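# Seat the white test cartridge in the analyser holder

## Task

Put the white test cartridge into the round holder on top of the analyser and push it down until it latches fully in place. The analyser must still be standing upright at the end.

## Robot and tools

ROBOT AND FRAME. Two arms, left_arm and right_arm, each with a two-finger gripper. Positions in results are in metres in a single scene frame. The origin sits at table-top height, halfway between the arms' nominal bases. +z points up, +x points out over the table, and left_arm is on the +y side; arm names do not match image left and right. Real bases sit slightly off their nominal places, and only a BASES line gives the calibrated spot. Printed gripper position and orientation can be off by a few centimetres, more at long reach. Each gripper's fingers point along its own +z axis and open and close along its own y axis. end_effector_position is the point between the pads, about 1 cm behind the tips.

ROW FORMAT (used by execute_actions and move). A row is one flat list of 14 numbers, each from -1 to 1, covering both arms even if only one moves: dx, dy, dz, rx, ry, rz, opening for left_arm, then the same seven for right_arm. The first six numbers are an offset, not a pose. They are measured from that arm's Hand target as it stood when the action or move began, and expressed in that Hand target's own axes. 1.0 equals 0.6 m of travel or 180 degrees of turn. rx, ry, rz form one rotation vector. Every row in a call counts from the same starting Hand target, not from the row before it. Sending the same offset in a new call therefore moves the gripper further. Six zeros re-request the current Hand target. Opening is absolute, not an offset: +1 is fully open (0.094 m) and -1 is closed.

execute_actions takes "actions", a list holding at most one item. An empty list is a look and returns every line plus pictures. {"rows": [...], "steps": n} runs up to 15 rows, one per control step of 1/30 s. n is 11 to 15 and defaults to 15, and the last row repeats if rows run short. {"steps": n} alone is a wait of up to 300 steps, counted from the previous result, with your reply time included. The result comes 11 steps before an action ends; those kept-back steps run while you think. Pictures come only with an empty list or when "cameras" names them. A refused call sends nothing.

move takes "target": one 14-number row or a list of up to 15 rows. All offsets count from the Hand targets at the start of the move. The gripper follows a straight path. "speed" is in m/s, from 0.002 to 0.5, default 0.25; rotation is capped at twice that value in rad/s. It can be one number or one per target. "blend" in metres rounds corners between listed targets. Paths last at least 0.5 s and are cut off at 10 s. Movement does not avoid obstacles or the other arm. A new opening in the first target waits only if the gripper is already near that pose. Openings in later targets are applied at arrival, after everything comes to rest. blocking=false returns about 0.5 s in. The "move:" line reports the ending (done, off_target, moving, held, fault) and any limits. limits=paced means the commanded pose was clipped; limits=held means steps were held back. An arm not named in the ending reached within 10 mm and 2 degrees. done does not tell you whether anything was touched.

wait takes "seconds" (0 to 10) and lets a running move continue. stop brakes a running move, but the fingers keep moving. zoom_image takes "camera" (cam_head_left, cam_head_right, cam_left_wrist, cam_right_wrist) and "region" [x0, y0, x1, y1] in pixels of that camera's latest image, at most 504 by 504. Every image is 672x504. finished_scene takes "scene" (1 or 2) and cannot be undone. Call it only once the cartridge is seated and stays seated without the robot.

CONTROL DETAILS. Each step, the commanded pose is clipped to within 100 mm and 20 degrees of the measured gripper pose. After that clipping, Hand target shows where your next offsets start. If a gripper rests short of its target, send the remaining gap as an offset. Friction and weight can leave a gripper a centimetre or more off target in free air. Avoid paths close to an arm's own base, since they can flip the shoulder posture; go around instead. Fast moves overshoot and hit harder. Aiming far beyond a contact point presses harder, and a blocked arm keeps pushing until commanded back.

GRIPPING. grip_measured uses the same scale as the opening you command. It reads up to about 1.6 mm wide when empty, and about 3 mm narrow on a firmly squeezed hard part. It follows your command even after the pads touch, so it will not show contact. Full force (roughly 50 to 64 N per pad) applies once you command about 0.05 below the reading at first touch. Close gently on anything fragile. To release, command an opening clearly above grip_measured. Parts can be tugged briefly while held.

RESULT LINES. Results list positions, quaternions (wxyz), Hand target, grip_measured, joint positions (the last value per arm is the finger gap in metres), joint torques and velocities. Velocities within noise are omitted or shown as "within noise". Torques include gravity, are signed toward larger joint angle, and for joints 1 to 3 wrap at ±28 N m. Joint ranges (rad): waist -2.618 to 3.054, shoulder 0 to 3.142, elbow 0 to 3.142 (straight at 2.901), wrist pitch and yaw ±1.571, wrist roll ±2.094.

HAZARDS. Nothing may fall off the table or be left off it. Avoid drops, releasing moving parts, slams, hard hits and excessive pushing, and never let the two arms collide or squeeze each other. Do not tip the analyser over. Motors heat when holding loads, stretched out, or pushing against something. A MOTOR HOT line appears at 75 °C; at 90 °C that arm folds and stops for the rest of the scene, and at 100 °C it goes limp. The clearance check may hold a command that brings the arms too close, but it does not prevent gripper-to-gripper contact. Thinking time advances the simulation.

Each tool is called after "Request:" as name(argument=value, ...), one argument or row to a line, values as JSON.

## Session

Request:
execute_actions(
  actions=[],
)

Scene clock: 0.00 s of 4720.00 s.
left_arm: end_effector_position=(+0.0590, +0.0952, +0.2688) grip_measured=+1.000 end_effector_quat_wxyz=(+0.045, +0.620, +0.706, -0.339) | right_arm: end_effector_position=(+0.3747, -0.2957, +0.1024) grip_measured=+1.000 end_effector_quat_wxyz=(+0.492, +0.449, +0.746, -0.006)
Joint positions: left_arm=[-0.834 1.118 1.24 -1.516 0.679 0.577 0.094] | right_arm=[0.558 1.598 0.669 0.011 0.863 1.313 0.094]
Joint velocities: within noise
Joint torques (N m): no reading
Motor temperatures (°C): left_arm=[25 26 22 23 24 25 21] | right_arm=[24 27 25 26 25 20 22]
Heat: left arm: 26 °C; right arm: 27 °C.
Hand target: left_arm +0.0578, +0.0933, +0.2744; +0.053, +0.622, +0.700, -0.347 | right_arm +0.3773, -0.2966, +0.1106; +0.501, +0.452, +0.738, -0.004

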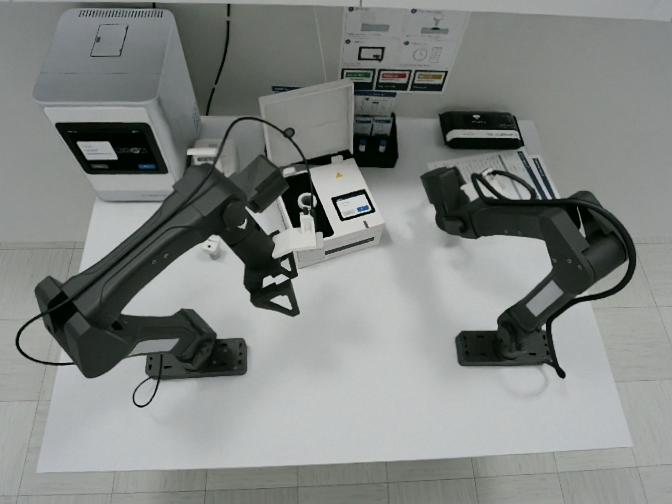

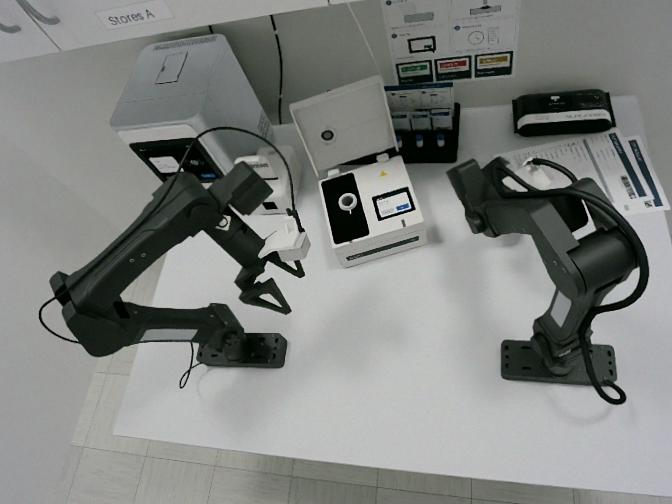

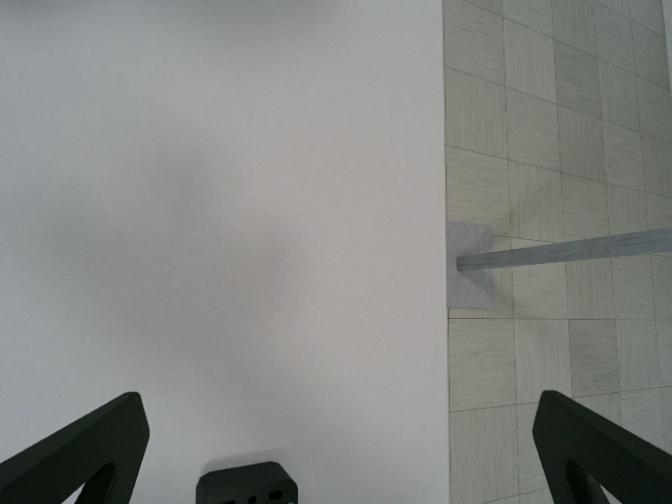

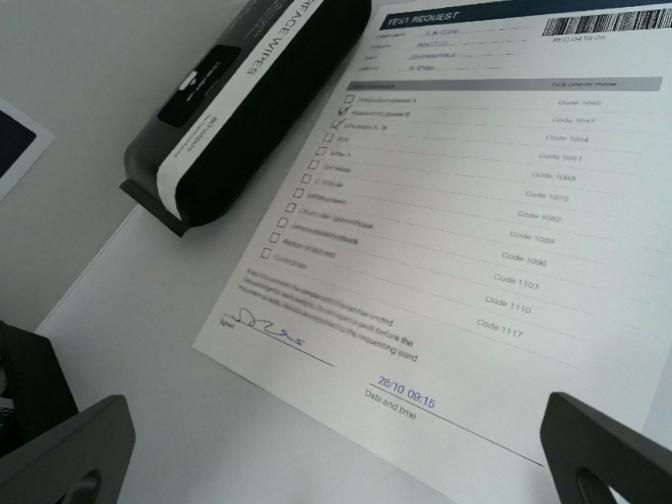

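Request:
zoom_image(
  camera="cam_head_left",
  region=[170, 190, 290, 280],
)

Request:
zoom_image(
  camera="cam_head_left",
  region=[260, 150, 420, 270],
)

Scaled by 4.200.

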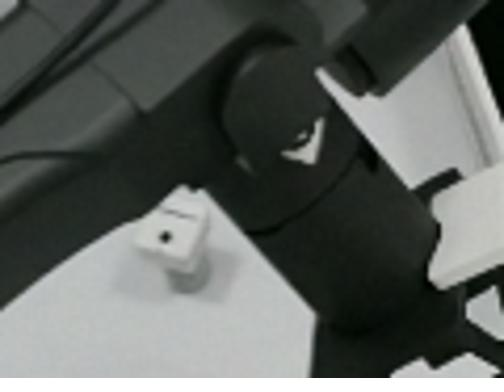

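Scaled by 3.150.

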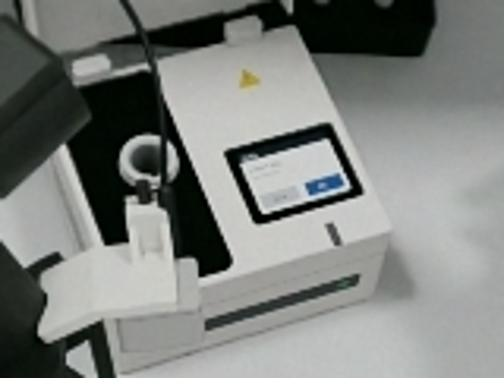

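Request:
move(
  target=[0.3324, 0.3583, -0.1918, -0.246, 0.0376, -0.441, 1, 0, 0, 0, 0, 0, 0, 1],
  speed=0.3,
  cameras=["cam_head_left", "cam_head_right", "cam_left_wrist"],
)

Scene clock: 17.47 s of 4720.00 s.
left_arm: end_effector_position=(+0.2380, +0.3164, +0.1626) grip_measured=+1.000 end_effector_quat_wxyz=(-0.021, +0.008, +1.000, -0.005) | right_arm: end_effector_position=(+0.3747, -0.2957, +0.1024) grip_measured=+1.000 end_effector_quat_wxyz=(+0.492, +0.449, +0.746, -0.006)
Joint positions: left_arm=[0.046 1.424 1.191 -1.381 0.007 0.093 0.094] | right_arm=[0.558 1.598 0.669 0.011 0.863 1.313 0.094]
Joint torques (N m): left_arm=[0.54 -3.84 8.34 0.3 -0.08 -0.11] | right_arm=[-0.02 -7.65 5.26 0.95 0.53 -0.06]
Hand target: left_arm +0.2503, +0.3198, +0.1700; +0.000, +0.000, +1.000, +0.000 | right_arm +0.3773, -0.2966, +0.1106; +0.501, +0.452, +0.738, -0.004
Off the commanded pose: left_arm 0.015 m, 3 deg | right_arm 0.009 m, 1 deg.
Kept back: nothing.
move: off_target (left_arm)
Images, in order: cam_head_left, cam_head_right, cam_left_wrist.

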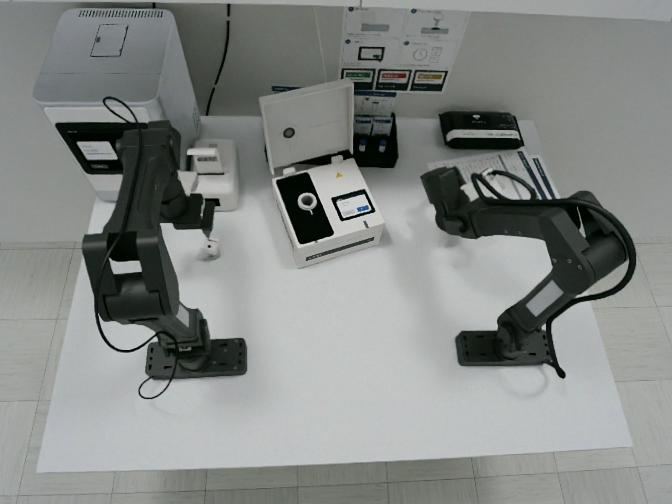

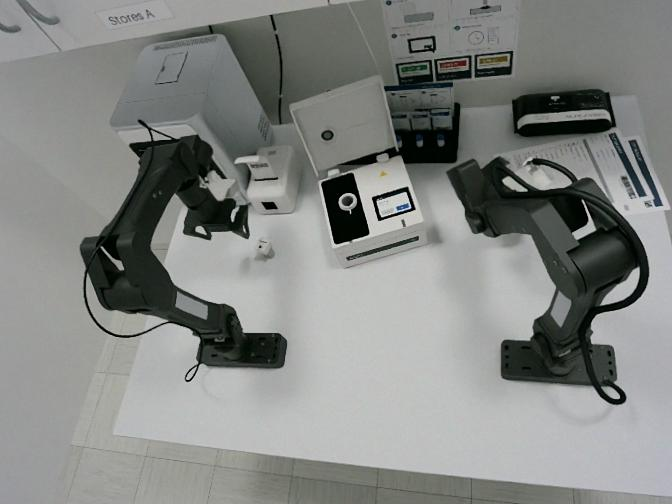

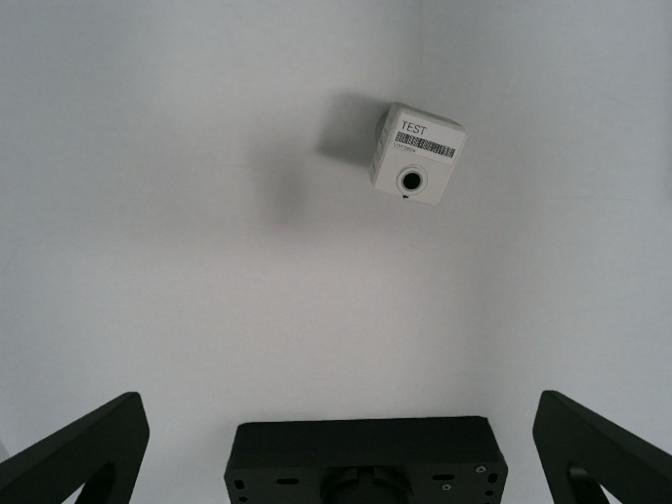

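Request:
zoom_image(
  camera="cam_head_left",
  region=[255, 150, 395, 270],
)

Request:
zoom_image(
  camera="cam_head_right",
  region=[300, 150, 440, 270],
)

Request:
zoom_image(
  camera="cam_left_wrist",
  region=[340, 80, 490, 220],
)

Scaled by 3.600.

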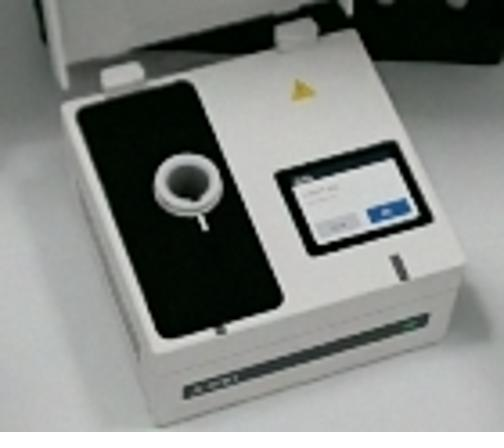

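Scaled by 3.600.

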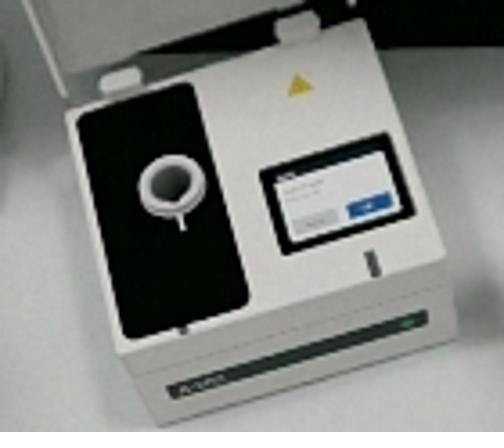

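Scaled by 3.360.

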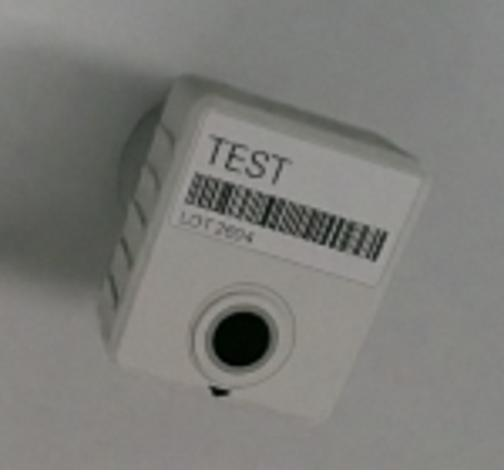

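Request:
move(
  target=[-0.0412, -0.068, 0.0583, 0.1036, -0.0767, 0.5876, 0.4, 0, 0, 0, 0, 0, 0, 1],
  speed=0.35,
  cameras=["cam_head_left", "cam_left_wrist"],
)

Scene clock: 37.07 s of 4720.00 s.
left_arm: end_effector_position=(+0.2703, +0.2829, +0.1290) grip_measured=+0.402 end_effector_quat_wxyz=(+0.095, +0.789, +0.592, -0.136) | right_arm: end_effector_position=(+0.3747, -0.2957, +0.1024) grip_measured=+1.000 end_effector_quat_wxyz=(+0.492, +0.449, +0.746, -0.006)
Joint positions: left_arm=[0.106 1.638 1.22 -1.304 0.297 2.014 0.066] | right_arm=[0.558 1.598 0.669 0.011 0.863 1.313 0.094]
Joint torques (N m): left_arm=[-0.36 -5.18 7.88 -0.22 0.39 0.06] | right_arm=[-0.02 -7.65 5.26 0.93 0.53 -0.04]
Hand target: left_arm +0.2750, +0.2790, +0.1351; +0.104, +0.792, +0.585, -0.139 | right_arm +0.3773, -0.2966, +0.1106; +0.501, +0.452, +0.738, -0.004
Off the commanded pose: left_arm 0.009 m, 1 deg | right_arm 0.009 m, 1 deg.
Kept back: nothing.
move: done
Images, in order: cam_head_left, cam_left_wrist.

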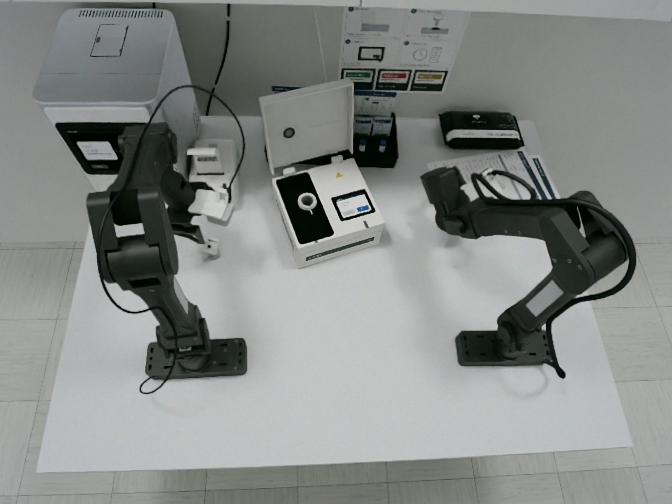

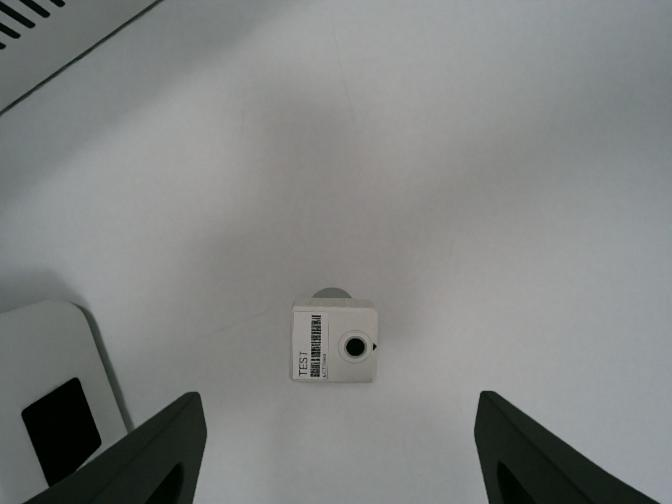

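Request:
move(
  target=[0.0343, -0.0024, 0.0709, 0, 0, 0, 0.4, 0, 0, 0, 0, 0, 0, 1],
  speed=0.12,
  cameras=["cam_left_wrist", "cam_head_left"],
)

Scene clock: 40.80 s of 4720.00 s.
left_arm: end_effector_position=(+0.2780, +0.2854, +0.0917) grip_measured=+0.402 end_effector_quat_wxyz=(+0.099, +0.794, +0.586, -0.130) | right_arm: end_effector_position=(+0.3747, -0.2957, +0.1024) grip_measured=+1.000 end_effector_quat_wxyz=(+0.492, +0.449, +0.746, -0.006)
Joint positions: left_arm=[0.112 1.691 1.128 -1.147 0.298 2.034 0.066] | right_arm=[0.558 1.598 0.669 0.011 0.863 1.313 0.094]
Joint torques (N m): left_arm=[0.68 -5.9 4.08 0.02 0.35 0.07] | right_arm=[0.03 -7.65 5.26 0.94 0.51 -0.04]
Hand target: left_arm +0.2751, +0.2839, +0.0881; +0.104, +0.792, +0.585, -0.139 | right_arm +0.3773, -0.2966, +0.1106; +0.501, +0.452, +0.738, -0.004
Off the commanded pose: left_arm 0.005 m, 1 deg | right_arm 0.009 m, 1 deg.
Kept back: nothing.
move: done
Images, in order: cam_head_left, cam_left_wrist.

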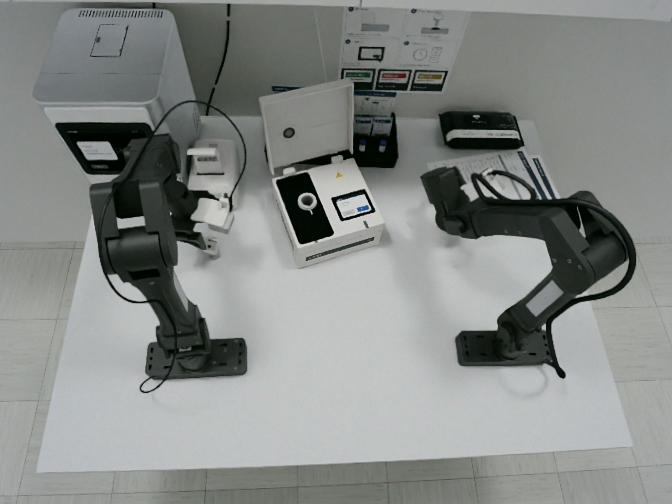

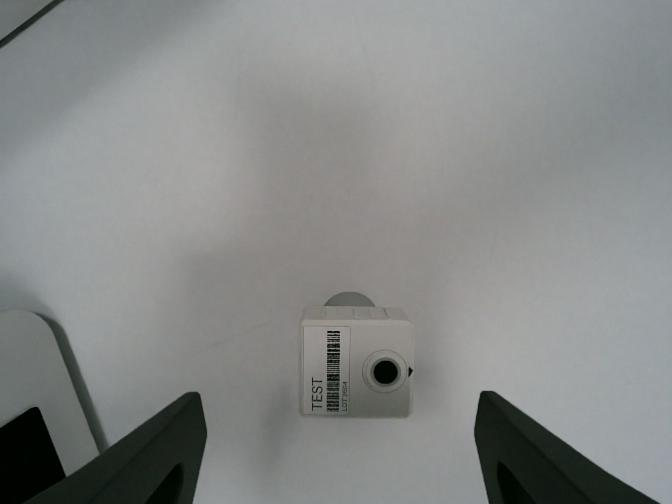

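Request:
zoom_image(
  camera="cam_head_left",
  region=[165, 190, 255, 270],
)

Request:
zoom_image(
  camera="cam_head_right",
  region=[205, 190, 305, 270],
)

Scaled by 5.600.

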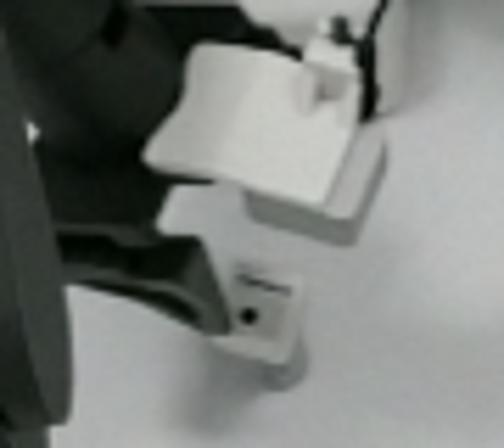

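This scene's latest camera images include none from cam_head_right. They are from: cam_head_left, cam_left_wrist. cam_head_right's image comes with the result of a call that names it in "cameras".

Request:
move(
  target=[0.0177, -0.011, 0.0485, 0, 0, 0, 0.4, 0, 0, 0, 0, 0, 0, 1],
  speed=0.1,
  cameras=["cam_left_wrist", "cam_head_left", "cam_head_right"],
)

Request:
zoom_image(
  camera="cam_head_left",
  region=[165, 200, 255, 280],
)

Request:
zoom_image(
  camera="cam_head_right",
  region=[210, 200, 310, 280],
)

Scene clock: 46.60 s of 4720.00 s.
left_arm: end_effector_position=(+0.2728, +0.2873, +0.0612) grip_measured=+0.402 end_effector_quat_wxyz=(+0.101, +0.794, +0.585, -0.129) | right_arm: end_effector_position=(+0.3747, -0.2957, +0.1024) grip_measured=+1.000 end_effector_quat_wxyz=(+0.492, +0.449, +0.746, -0.006)
Joint positions: left_arm=[0.122 1.717 1.027 -1.021 0.298 2.045 0.066] | right_arm=[0.558 1.598 0.669 0.011 0.863 1.313 0.094]
Joint torques (N m): left_arm=[0.7 -5.7 3.79 0.02 0.33 0.08] | right_arm=[-0.02 -7.65 5.27 0.94 0.53 -0.06]
Hand target: left_arm +0.2688, +0.2859, +0.0571; +0.104, +0.792, +0.585, -0.139 | right_arm +0.3773, -0.2966, +0.1106; +0.501, +0.452, +0.738, -0.004
Off the commanded pose: left_arm 0.006 m, 1 deg | right_arm 0.009 m, 1 deg.
Kept back: nothing.
move: done
Images, in order: cam_head_left, cam_head_right, cam_left_wrist.

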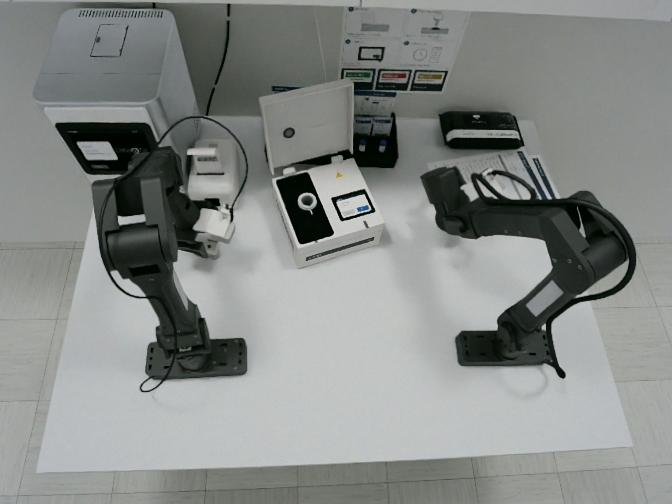

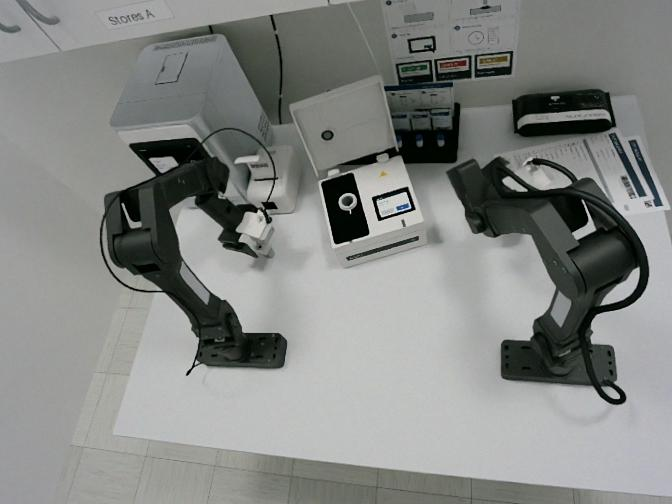

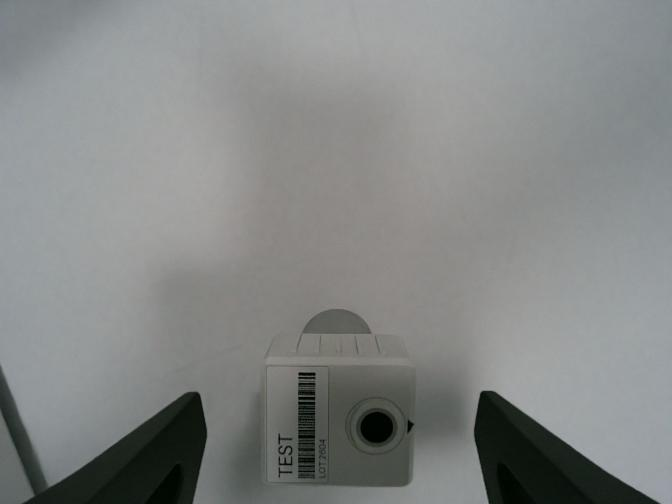

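Scaled by 5.600.

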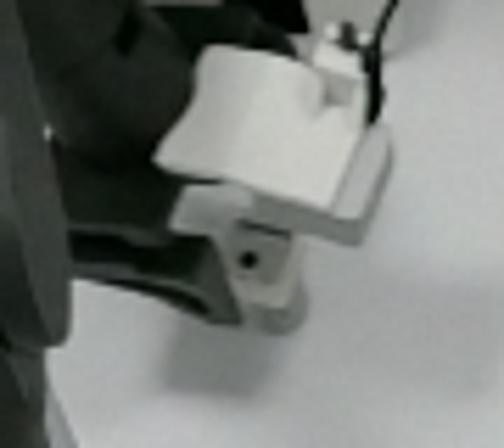

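Scaled by 5.040.

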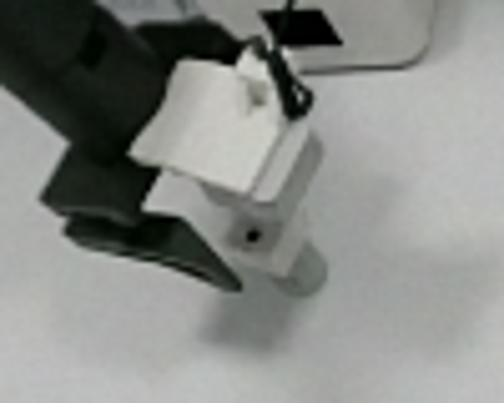

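Request:
move(
  target=[0.0071, -0.0013, 0.0196, 0, 0, 0, 0.4, 0, 0, 0, 0, 0, 0, 1],
  speed=0.08,
  cameras=["cam_left_wrist", "cam_head_left"],
)

Request:
zoom_image(
  camera="cam_head_left",
  region=[175, 210, 255, 280],
)

Scene clock: 48.90 s of 4720.00 s.
left_arm: end_effector_position=(+0.2728, +0.2873, +0.0493) grip_measured=+0.402 end_effector_quat_wxyz=(+0.101, +0.795, +0.585, -0.128) | right_arm: end_effector_position=(+0.3747, -0.2957, +0.1024) grip_measured=+1.000 end_effector_quat_wxyz=(+0.492, +0.449, +0.746, -0.006)
Joint positions: left_arm=[0.122 1.737 0.998 -0.969 0.298 2.047 0.066] | right_arm=[0.558 1.598 0.669 0.011 0.863 1.313 0.094]
Joint torques (N m): left_arm=[0.81 -5.63 3.6 0.04 0.33 0.07] | right_arm=[-0.02 -7.61 5.29 0.94 0.54 -0.05]
Hand target: left_arm +0.2681, +0.2861, +0.0446; +0.104, +0.792, +0.585, -0.139 | right_arm +0.3773, -0.2966, +0.1106; +0.501, +0.452, +0.738, -0.004
Off the commanded pose: left_arm 0.007 m, 1 deg | right_arm 0.009 m, 1 deg.
Kept back: nothing.
move: done
Images, in order: cam_head_left, cam_left_wrist.

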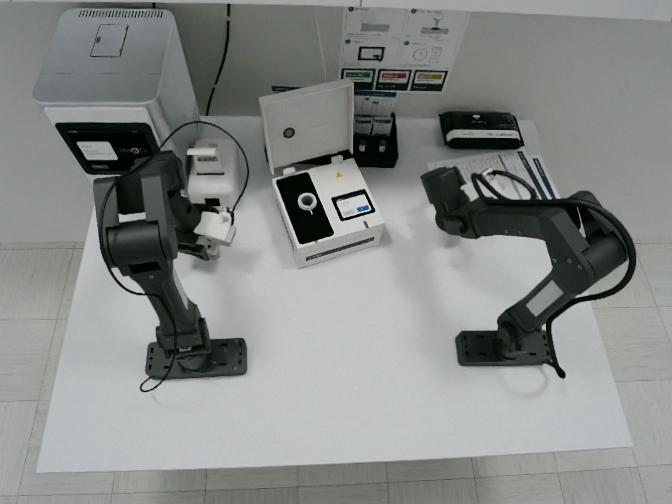

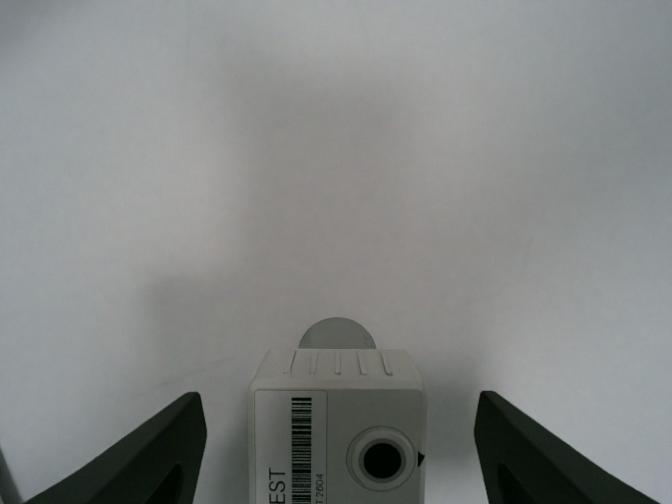

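Scaled by 6.300.

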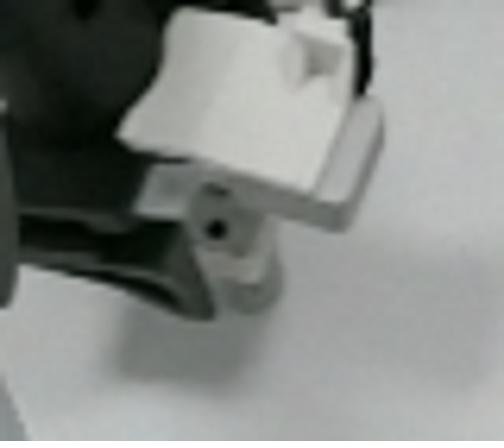

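Request:
execute_actions(
  actions=[
    {"rows": [[0,0,0,0,0,0,0.36,0,0,0,0,0,0,1],[0,0,0,0,0,0,0.32,0,0,0,0,0,0,1],[0,0,0,0,0,0,0.28,0,0,0,0,0,0,1],[0,0,0,0,0,0,0.24,0,0,0,0,0,0,1],[0,0,0,0,0,0,0.20,0,0,0,0,0,0,1],[0,0,0,0,0,0,0.16,0,0,0,0,0,0,1],[0,0,0,0,0,0,0.12,0,0,0,0,0,0,1],[0,0,0,0,0,0,0.08,0,0,0,0,0,0,1],[0,0,0,0,0,0,0.04,0,0,0,0,0,0,1],[0,0,0,0,0,0,0.0,0,0,0,0,0,0,1],[0,0,0,0,0,0,-0.03,0,0,0,0,0,0,1],[0,0,0,0,0,0,-0.06,0,0,0,0,0,0,1],[0,0,0,0,0,0,-0.09,0,0,0,0,0,0,1],[0,0,0,0,0,0,-0.11,0,0,0,0,0,0,1],[0,0,0,0,0,0,-0.13,0,0,0,0,0,0,1]], "steps": 15},
  ],
)

Request:
execute_actions(
  actions=[
    {"rows": [[0,0,0,0,0,0,-0.14,0,0,0,0,0,0,1],[0,0,0,0,0,0,-0.15,0,0,0,0,0,0,1],[0,0,0,0,0,0,-0.16,0,0,0,0,0,0,1],[0,0,0,0,0,0,-0.17,0,0,0,0,0,0,1],[0,0,0,0,0,0,-0.18,0,0,0,0,0,0,1],[0,0,0,0,0,0,-0.19,0,0,0,0,0,0,1],[0,0,0,0,0,0,-0.20,0,0,0,0,0,0,1],[0,0,0,0,0,0,-0.21,0,0,0,0,0,0,1],[0,0,0,0,0,0,-0.22,0,0,0,0,0,0,1],[0,0,0,0,0,0,-0.24,0,0,0,0,0,0,1],[0,0,0,0,0,0,-0.26,0,0,0,0,0,0,1],[0,0,0,0,0,0,-0.28,0,0,0,0,0,0,1],[0,0,0,0,0,0,-0.30,0,0,0,0,0,0,1],[0,0,0,0,0,0,-0.34,0,0,0,0,0,0,1],[0,0,0,0,0,0,-0.38,0,0,0,0,0,0,1]], "steps": 15},
  ],
)

Request:
wait(
  seconds=0.6,
  cameras=["cam_left_wrist", "cam_head_left"],
)

Scene clock: 52.13 s of 4720.00 s.
left_arm: end_effector_position=(+0.2734, +0.2874, +0.0492) grip_measured=+0.260 end_effector_quat_wxyz=(+0.102, +0.795, +0.585, -0.127) | right_arm: end_effector_position=(+0.3747, -0.2957, +0.1024) grip_measured=+1.000 end_effector_quat_wxyz=(+0.492, +0.449, +0.746, -0.006)
Joint positions: left_arm=[0.122 1.737 0.998 -0.967 0.298 2.047 0.059] | right_arm=[0.558 1.598 0.669 0.011 0.863 1.313 0.094]
Joint velocities: left_arm=[-0.007 0.012 0.022 -0.066 -0.007 -0.022 -0.041] | right_arm=[within noise]
Joint torques (N m): left_arm=[0.8 -5.63 3.6 0.02 0.33 0.07] | right_arm=[0.02 -7.62 5.31 0.93 0.52 -0.06]
Hand target: left_arm +0.2681, +0.2861, +0.0446; +0.104, +0.792, +0.585, -0.139 | right_arm +0.3773, -0.2966, +0.1106; +0.501, +0.452, +0.738, -0.004
Steps of this call (1-93: nothing new was sent; 94-97: this action's first 4). Readings (end_effector_position of left_arm | right_arm):
94: (+0.2734, +0.2874, +0.0492) | (+0.3747, -0.2957, +0.1024)
95: (+0.2734, +0.2874, +0.0492) | (+0.3747, -0.2957, +0.1024)
97: the state above

Scene clock: 52.63 s of 4720.00 s.
left_arm: end_effector_position=(+0.2734, +0.2874, +0.0492) grip_measured=-0.163 end_effector_quat_wxyz=(+0.102, +0.795, +0.585, -0.127) | right_arm: end_effector_position=(+0.3747, -0.2957, +0.1024) grip_measured=+1.000 end_effector_quat_wxyz=(+0.492, +0.449, +0.746, -0.006)
Joint positions: left_arm=[0.122 1.737 0.998 -0.967 0.298 2.047 0.039] | right_arm=[0.558 1.598 0.669 0.011 0.863 1.313 0.094]
Joint velocities: left_arm=[-0.002 -0.007 -0.002 0.037 -0.037 -0.007 -0.011] | right_arm=[within noise]
Joint torques (N m): left_arm=[0.81 -5.63 3.6 0.02 0.33 0.07] | right_arm=[-0.02 -7.62 5.3 0.95 0.53 -0.04]
Hand target: left_arm +0.2681, +0.2861, +0.0446; +0.104, +0.792, +0.585, -0.139 | right_arm +0.3773, -0.2966, +0.1106; +0.501, +0.452, +0.738, -0.004
Off your previous action's commanded pose at its last step (step 11 of this call): left_arm 0.007 m, 2 deg | right_arm 0.009 m, 1 deg.
Steps of this call (1-11: your previous action's last 11; 12-15: this action's first 4). Readings (end_effector_position of left_arm | right_arm):
12: (+0.2734, +0.2874, +0.0492) | (+0.3747, -0.2957, +0.1024)
13: (+0.2734, +0.2874, +0.0492) | (+0.3747, -0.2957, +0.1024)
15: the state above

Scene clock: 53.60 s of 4720.00 s.
left_arm: end_effector_position=(+0.2734, +0.2874, +0.0492) grip_measured=-0.273 end_effector_quat_wxyz=(+0.102, +0.795, +0.585, -0.127) | right_arm: end_effector_position=(+0.3747, -0.2957, +0.1024) grip_measured=+1.000 end_effector_quat_wxyz=(+0.492, +0.449, +0.746, -0.006)
Joint positions: left_arm=[0.122 1.737 0.998 -0.967 0.298 2.047 0.034] | right_arm=[0.558 1.598 0.669 0.011 0.863 1.313 0.094]
Joint torques (N m): left_arm=[0.8 -5.63 3.6 0.02 0.33 0.07] | right_arm=[0.03 -7.65 5.27 0.93 0.53 -0.05]
Hand target: left_arm +0.2681, +0.2861, +0.0446; +0.104, +0.792, +0.585, -0.139 | right_arm +0.3773, -0.2966, +0.1106; +0.501, +0.452, +0.738, -0.004
Off the commanded pose: left_arm 0.007 m, 2 deg | right_arm 0.009 m, 1 deg.
Steps of this call (1-11: your previous action's last 11; 12-29: nothing new was sent). Readings (end_effector_position of left_arm | right_arm):
1: (+0.2734, +0.2874, +0.0492) | (+0.3747, -0.2957, +0.1024)
2: (+0.2734, +0.2874, +0.0492) | (+0.3747, -0.2957, +0.1024)
4: (+0.2734, +0.2874, +0.0492) | (+0.3747, -0.2957, +0.1024)
8: (+0.2734, +0.2874, +0.0492) | (+0.3747, -0.2957, +0.1024)
29: the state above
Images, in order: cam_head_left, cam_left_wrist.

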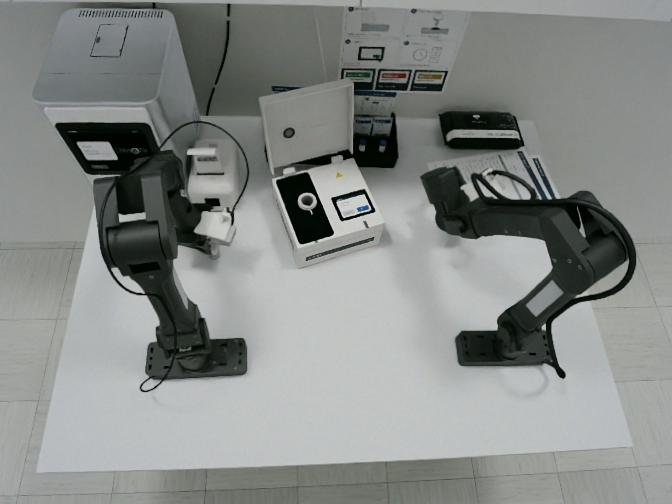

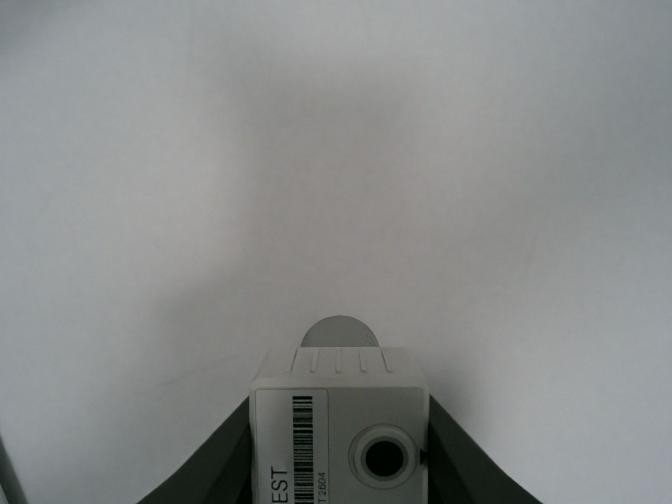

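Request:
move(
  target=[
    [-0.0304, 0.0032, -0.0865, 0, 0, 0, -0.5, 0, 0, 0, 0, 0, 0, 1],
    [-0.0965, 0.0061, -0.2399, 0, 0, 0, -0.5, 0, 0, 0, 0, 0, 0, 1],
    [-0.2812, 0.1506, -0.1991, -0.0646, 0, -0.1775, -0.5, 0, 0, 0, 0, 0, 0, 1],
  ],
  speed=[0.12, 0.25, 0.25],
  blend=[0.02, 0.04, 0],
  cameras=["cam_left_wrist", "cam_head_left", "cam_head_right"],
)

Scene clock: 59.57 s of 4720.00 s.
left_arm: end_effector_position=(+0.3107, +0.1527, +0.2049) grip_measured=-0.274 end_effector_quat_wxyz=(+0.120, +0.587, +0.793, -0.107) | right_arm: end_effector_position=(+0.3747, -0.2957, +0.1024) grip_measured=+1.000 end_effector_quat_wxyz=(+0.492, +0.449, +0.746, -0.006)
Joint positions: left_arm=[-0.347 1.631 1.518 -1.292 0.279 0.936 0.034] | right_arm=[0.558 1.598 0.669 0.011 0.863 1.313 0.094]
Joint torques (N m): left_arm=[-0.4 -6.3 8.61 0.63 0.21 -0.1] | right_arm=[0.01 -7.64 5.22 0.93 0.53 -0.05]
Hand target: left_arm +0.3199, +0.1472, +0.2147; +0.140, +0.586, +0.791, -0.103 | right_arm +0.3773, -0.2966, +0.1106; +0.501, +0.452, +0.738, -0.004
Off the commanded pose: left_arm 0.014 m, 2 deg | right_arm 0.009 m, 1 deg.
Kept back: nothing.
move: off_target (left_arm)
Images, in order: cam_head_left, cam_head_right, cam_left_wrist.

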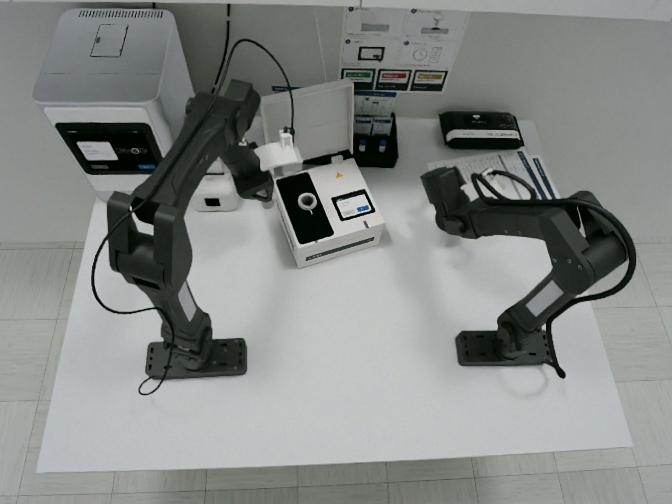

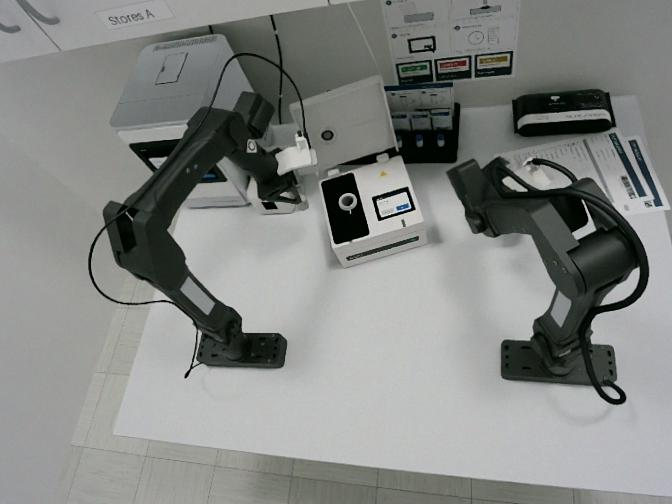

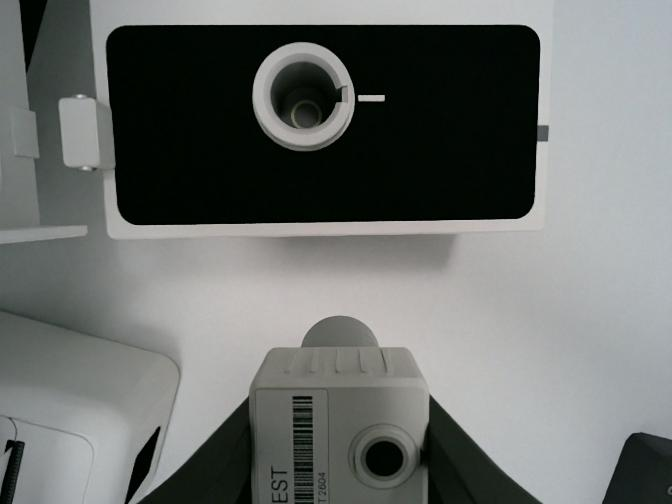

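Request:
zoom_image(
  camera="cam_left_wrist",
  region=[230, 20, 410, 160],
)

Request:
zoom_image(
  camera="cam_left_wrist",
  region=[230, 300, 450, 504],
)

Scaled by 2.800.

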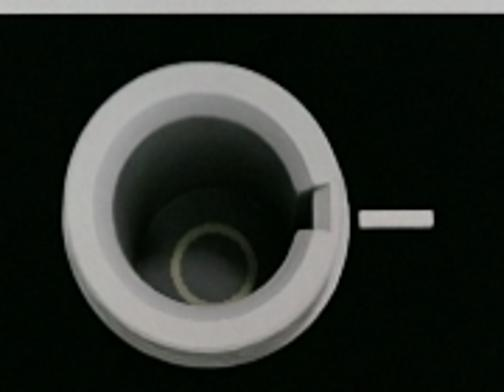

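Scaled by 2.291.

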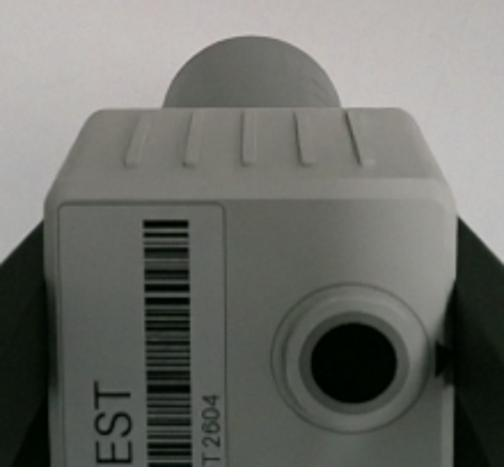

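Request:
move(
  target=[-0.1402, 0.0145, 0.0948, -0.0139, -0.0018, 0.0012, -0.5, 0, 0, 0, 0, 0, 0, 1],
  speed=0.15,
  cameras=["cam_left_wrist", "cam_head_left", "cam_head_right"],
)

Request:
zoom_image(
  camera="cam_left_wrist",
  region=[230, 240, 450, 440],
)

Scene clock: 68.97 s of 4720.00 s.
left_arm: end_effector_position=(+0.3469, +0.0623, +0.1809) grip_measured=-0.274 end_effector_quat_wxyz=(+0.135, +0.588, +0.793, -0.088) | right_arm: end_effector_position=(+0.3747, -0.2957, +0.1024) grip_measured=+1.000 end_effector_quat_wxyz=(+0.492, +0.449, +0.746, -0.006)
Joint positions: left_arm=[-0.568 1.847 1.67 -1.138 0.201 0.713 0.034] | right_arm=[0.558 1.598 0.669 0.011 0.863 1.313 0.094]
Joint torques (N m): left_arm=[-0.08 -8.18 8.98 0.79 0.15 -0.13] | right_arm=[-0.02 -7.58 5.29 0.93 0.53 -0.07]
Hand target: left_arm +0.3568, +0.0554, +0.1901; +0.155, +0.584, +0.792, -0.087 | right_arm +0.3773, -0.2966, +0.1106; +0.501, +0.452, +0.738, -0.004
Off the commanded pose: left_arm 0.015 m, 2 deg | right_arm 0.009 m, 1 deg.
Kept back: nothing.
move: off_target (left_arm)
Images, in order: cam_head_left, cam_head_right, cam_left_wrist.

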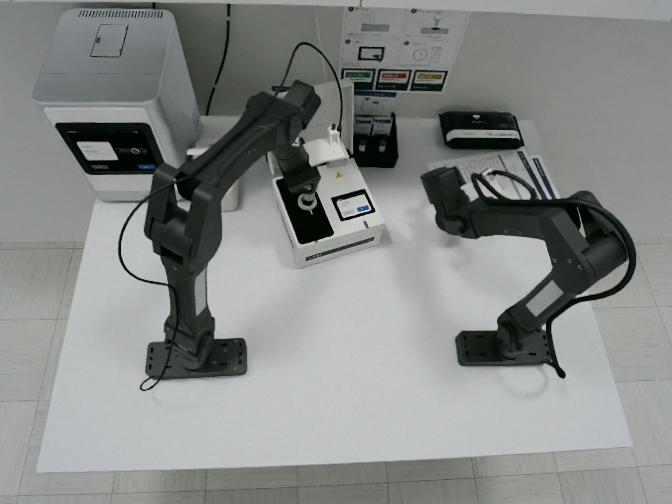

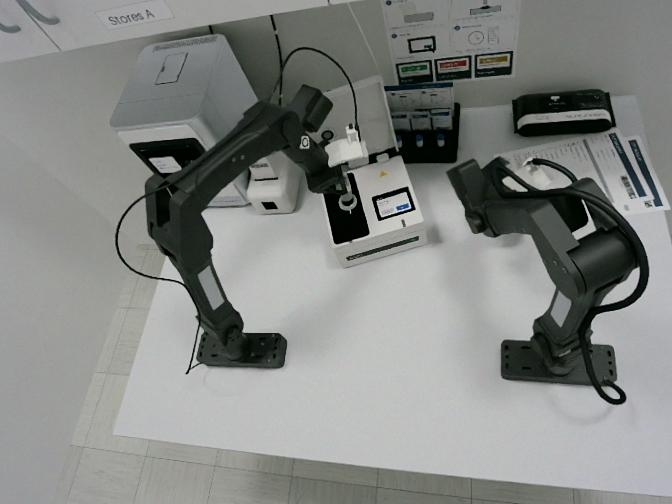

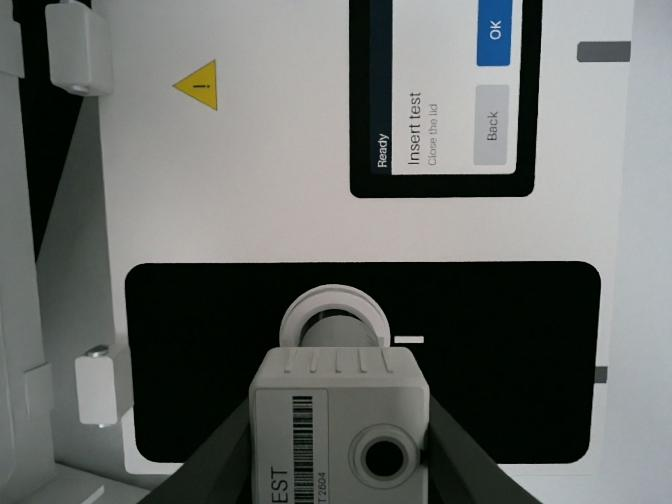

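Scaled by 2.291.

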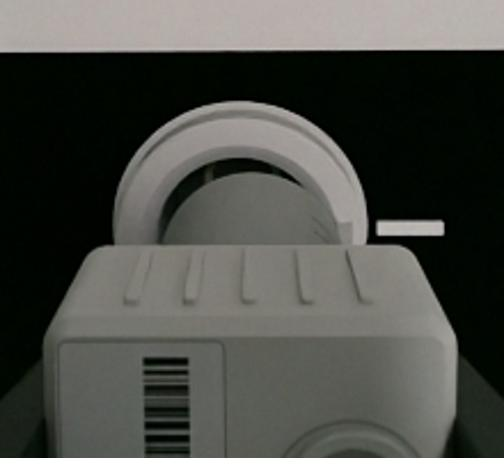

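Request:
zoom_image(
  camera="cam_left_wrist",
  region=[270, 275, 430, 365],
)

Request:
zoom_image(
  camera="cam_head_right",
  region=[310, 140, 410, 220],
)

Request:
zoom_image(
  camera="cam_head_left",
  region=[260, 140, 360, 220],
)

Scaled by 3.150.

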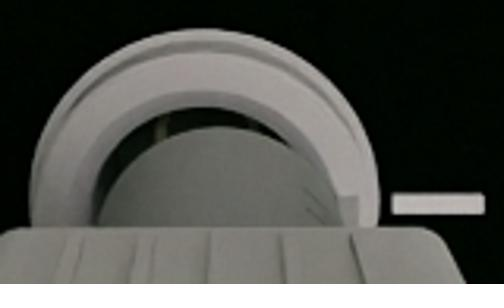

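Scaled by 5.040.

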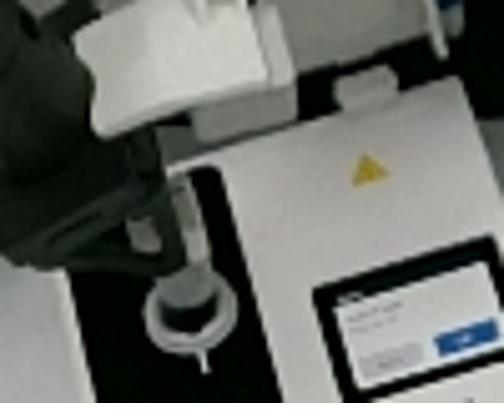

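Scaled by 5.040.

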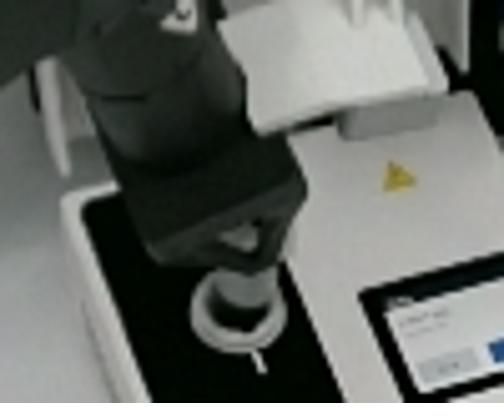

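Request:
move(
  target=[0.0164, 0.0007, 0.026, -0.0009, 0.0001, -0.0024, -0.5, 0, 0, 0, 0, 0, 0, 1],
  speed=0.08,
  cameras=["cam_left_wrist"],
)

Request:
zoom_image(
  camera="cam_left_wrist",
  region=[260, 270, 430, 370],
)

Scene clock: 78.80 s of 4720.00 s.
left_arm: end_effector_position=(+0.3551, +0.0578, +0.1749) grip_measured=-0.274 end_effector_quat_wxyz=(+0.154, +0.587, +0.790, -0.085) | right_arm: end_effector_position=(+0.3747, -0.2957, +0.1024) grip_measured=+1.000 end_effector_quat_wxyz=(+0.492, +0.449, +0.746, -0.006)
Joint positions: left_arm=[-0.568 1.847 1.637 -1.066 0.199 0.711 0.034] | right_arm=[0.558 1.598 0.669 0.011 0.863 1.313 0.094]
Joint torques (N m): left_arm=[0.69 -9.17 4.88 0.86 0.14 -0.12] | right_arm=[-0.01 -7.64 5.26 0.95 0.53 -0.06]
Hand target: left_arm +0.3568, +0.0594, +0.1720; +0.156, +0.581, +0.794, -0.087 | right_arm +0.3773, -0.2966, +0.1106; +0.501, +0.452, +0.738, -0.004
Off the commanded pose: left_arm 0.004 m, 1 deg | right_arm 0.009 m, 1 deg.
Kept back: nothing.
move: done
Images, in order: cam_left_wrist.

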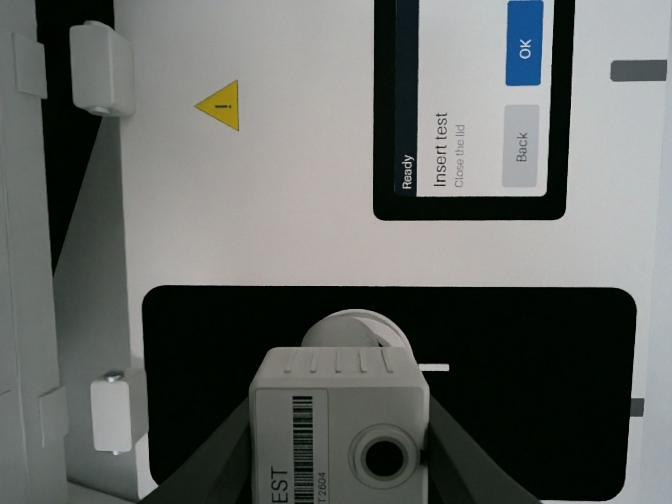

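Scaled by 2.965.

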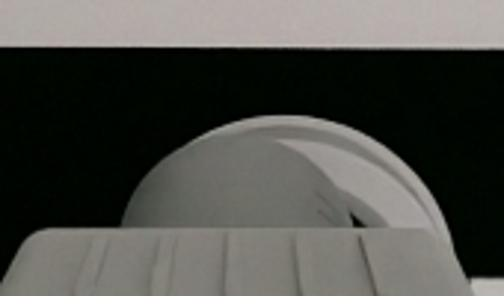

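Request:
move(
  target=[0.0226, -0.0074, 0.0019, 0.0093, 0.0075, -0.0045, -0.5, 0, 0, 0, 0, 0, 0, 1],
  speed=0.06,
  cameras=["cam_left_wrist"],
)

Request:
zoom_image(
  camera="cam_left_wrist",
  region=[260, 270, 430, 370],
)

Scene clock: 81.83 s of 4720.00 s.
left_arm: end_effector_position=(+0.3537, +0.0670, +0.1662) grip_measured=-0.274 end_effector_quat_wxyz=(+0.141, +0.580, +0.798, -0.085) | right_arm: end_effector_position=(+0.3747, -0.2957, +0.1024) grip_measured=+1.000 end_effector_quat_wxyz=(+0.492, +0.449, +0.746, -0.006)
Joint positions: left_arm=[-0.55 1.847 1.61 -1.067 0.199 0.711 0.034] | right_arm=[0.558 1.598 0.669 0.011 0.863 1.313 0.094]
Joint torques (N m): left_arm=[0.68 -10.07 4.77 0.61 0.29 0] | right_arm=[0.01 -7.66 5.22 0.94 0.52 -0.06]
Hand target: left_arm +0.3491, +0.0698, +0.1661; +0.137, +0.579, +0.799, -0.093 | right_arm +0.3773, -0.2966, +0.1106; +0.501, +0.452, +0.738, -0.004
Off the commanded pose: left_arm 0.006 m, 1 deg | right_arm 0.009 m, 1 deg.
Kept back: nothing.
move: done
Images, in order: cam_left_wrist.

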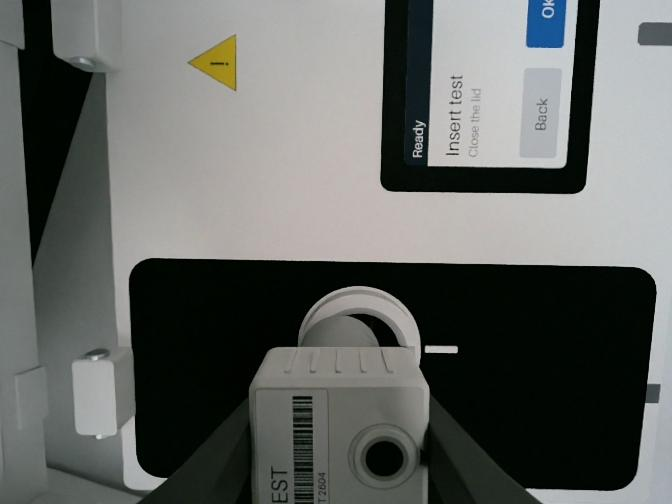

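Scaled by 2.965.

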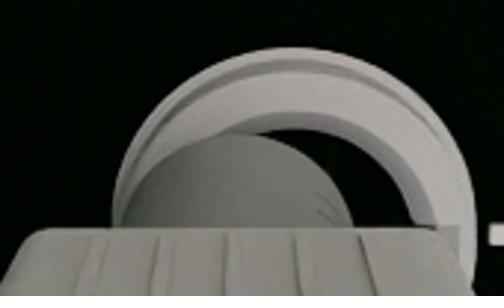

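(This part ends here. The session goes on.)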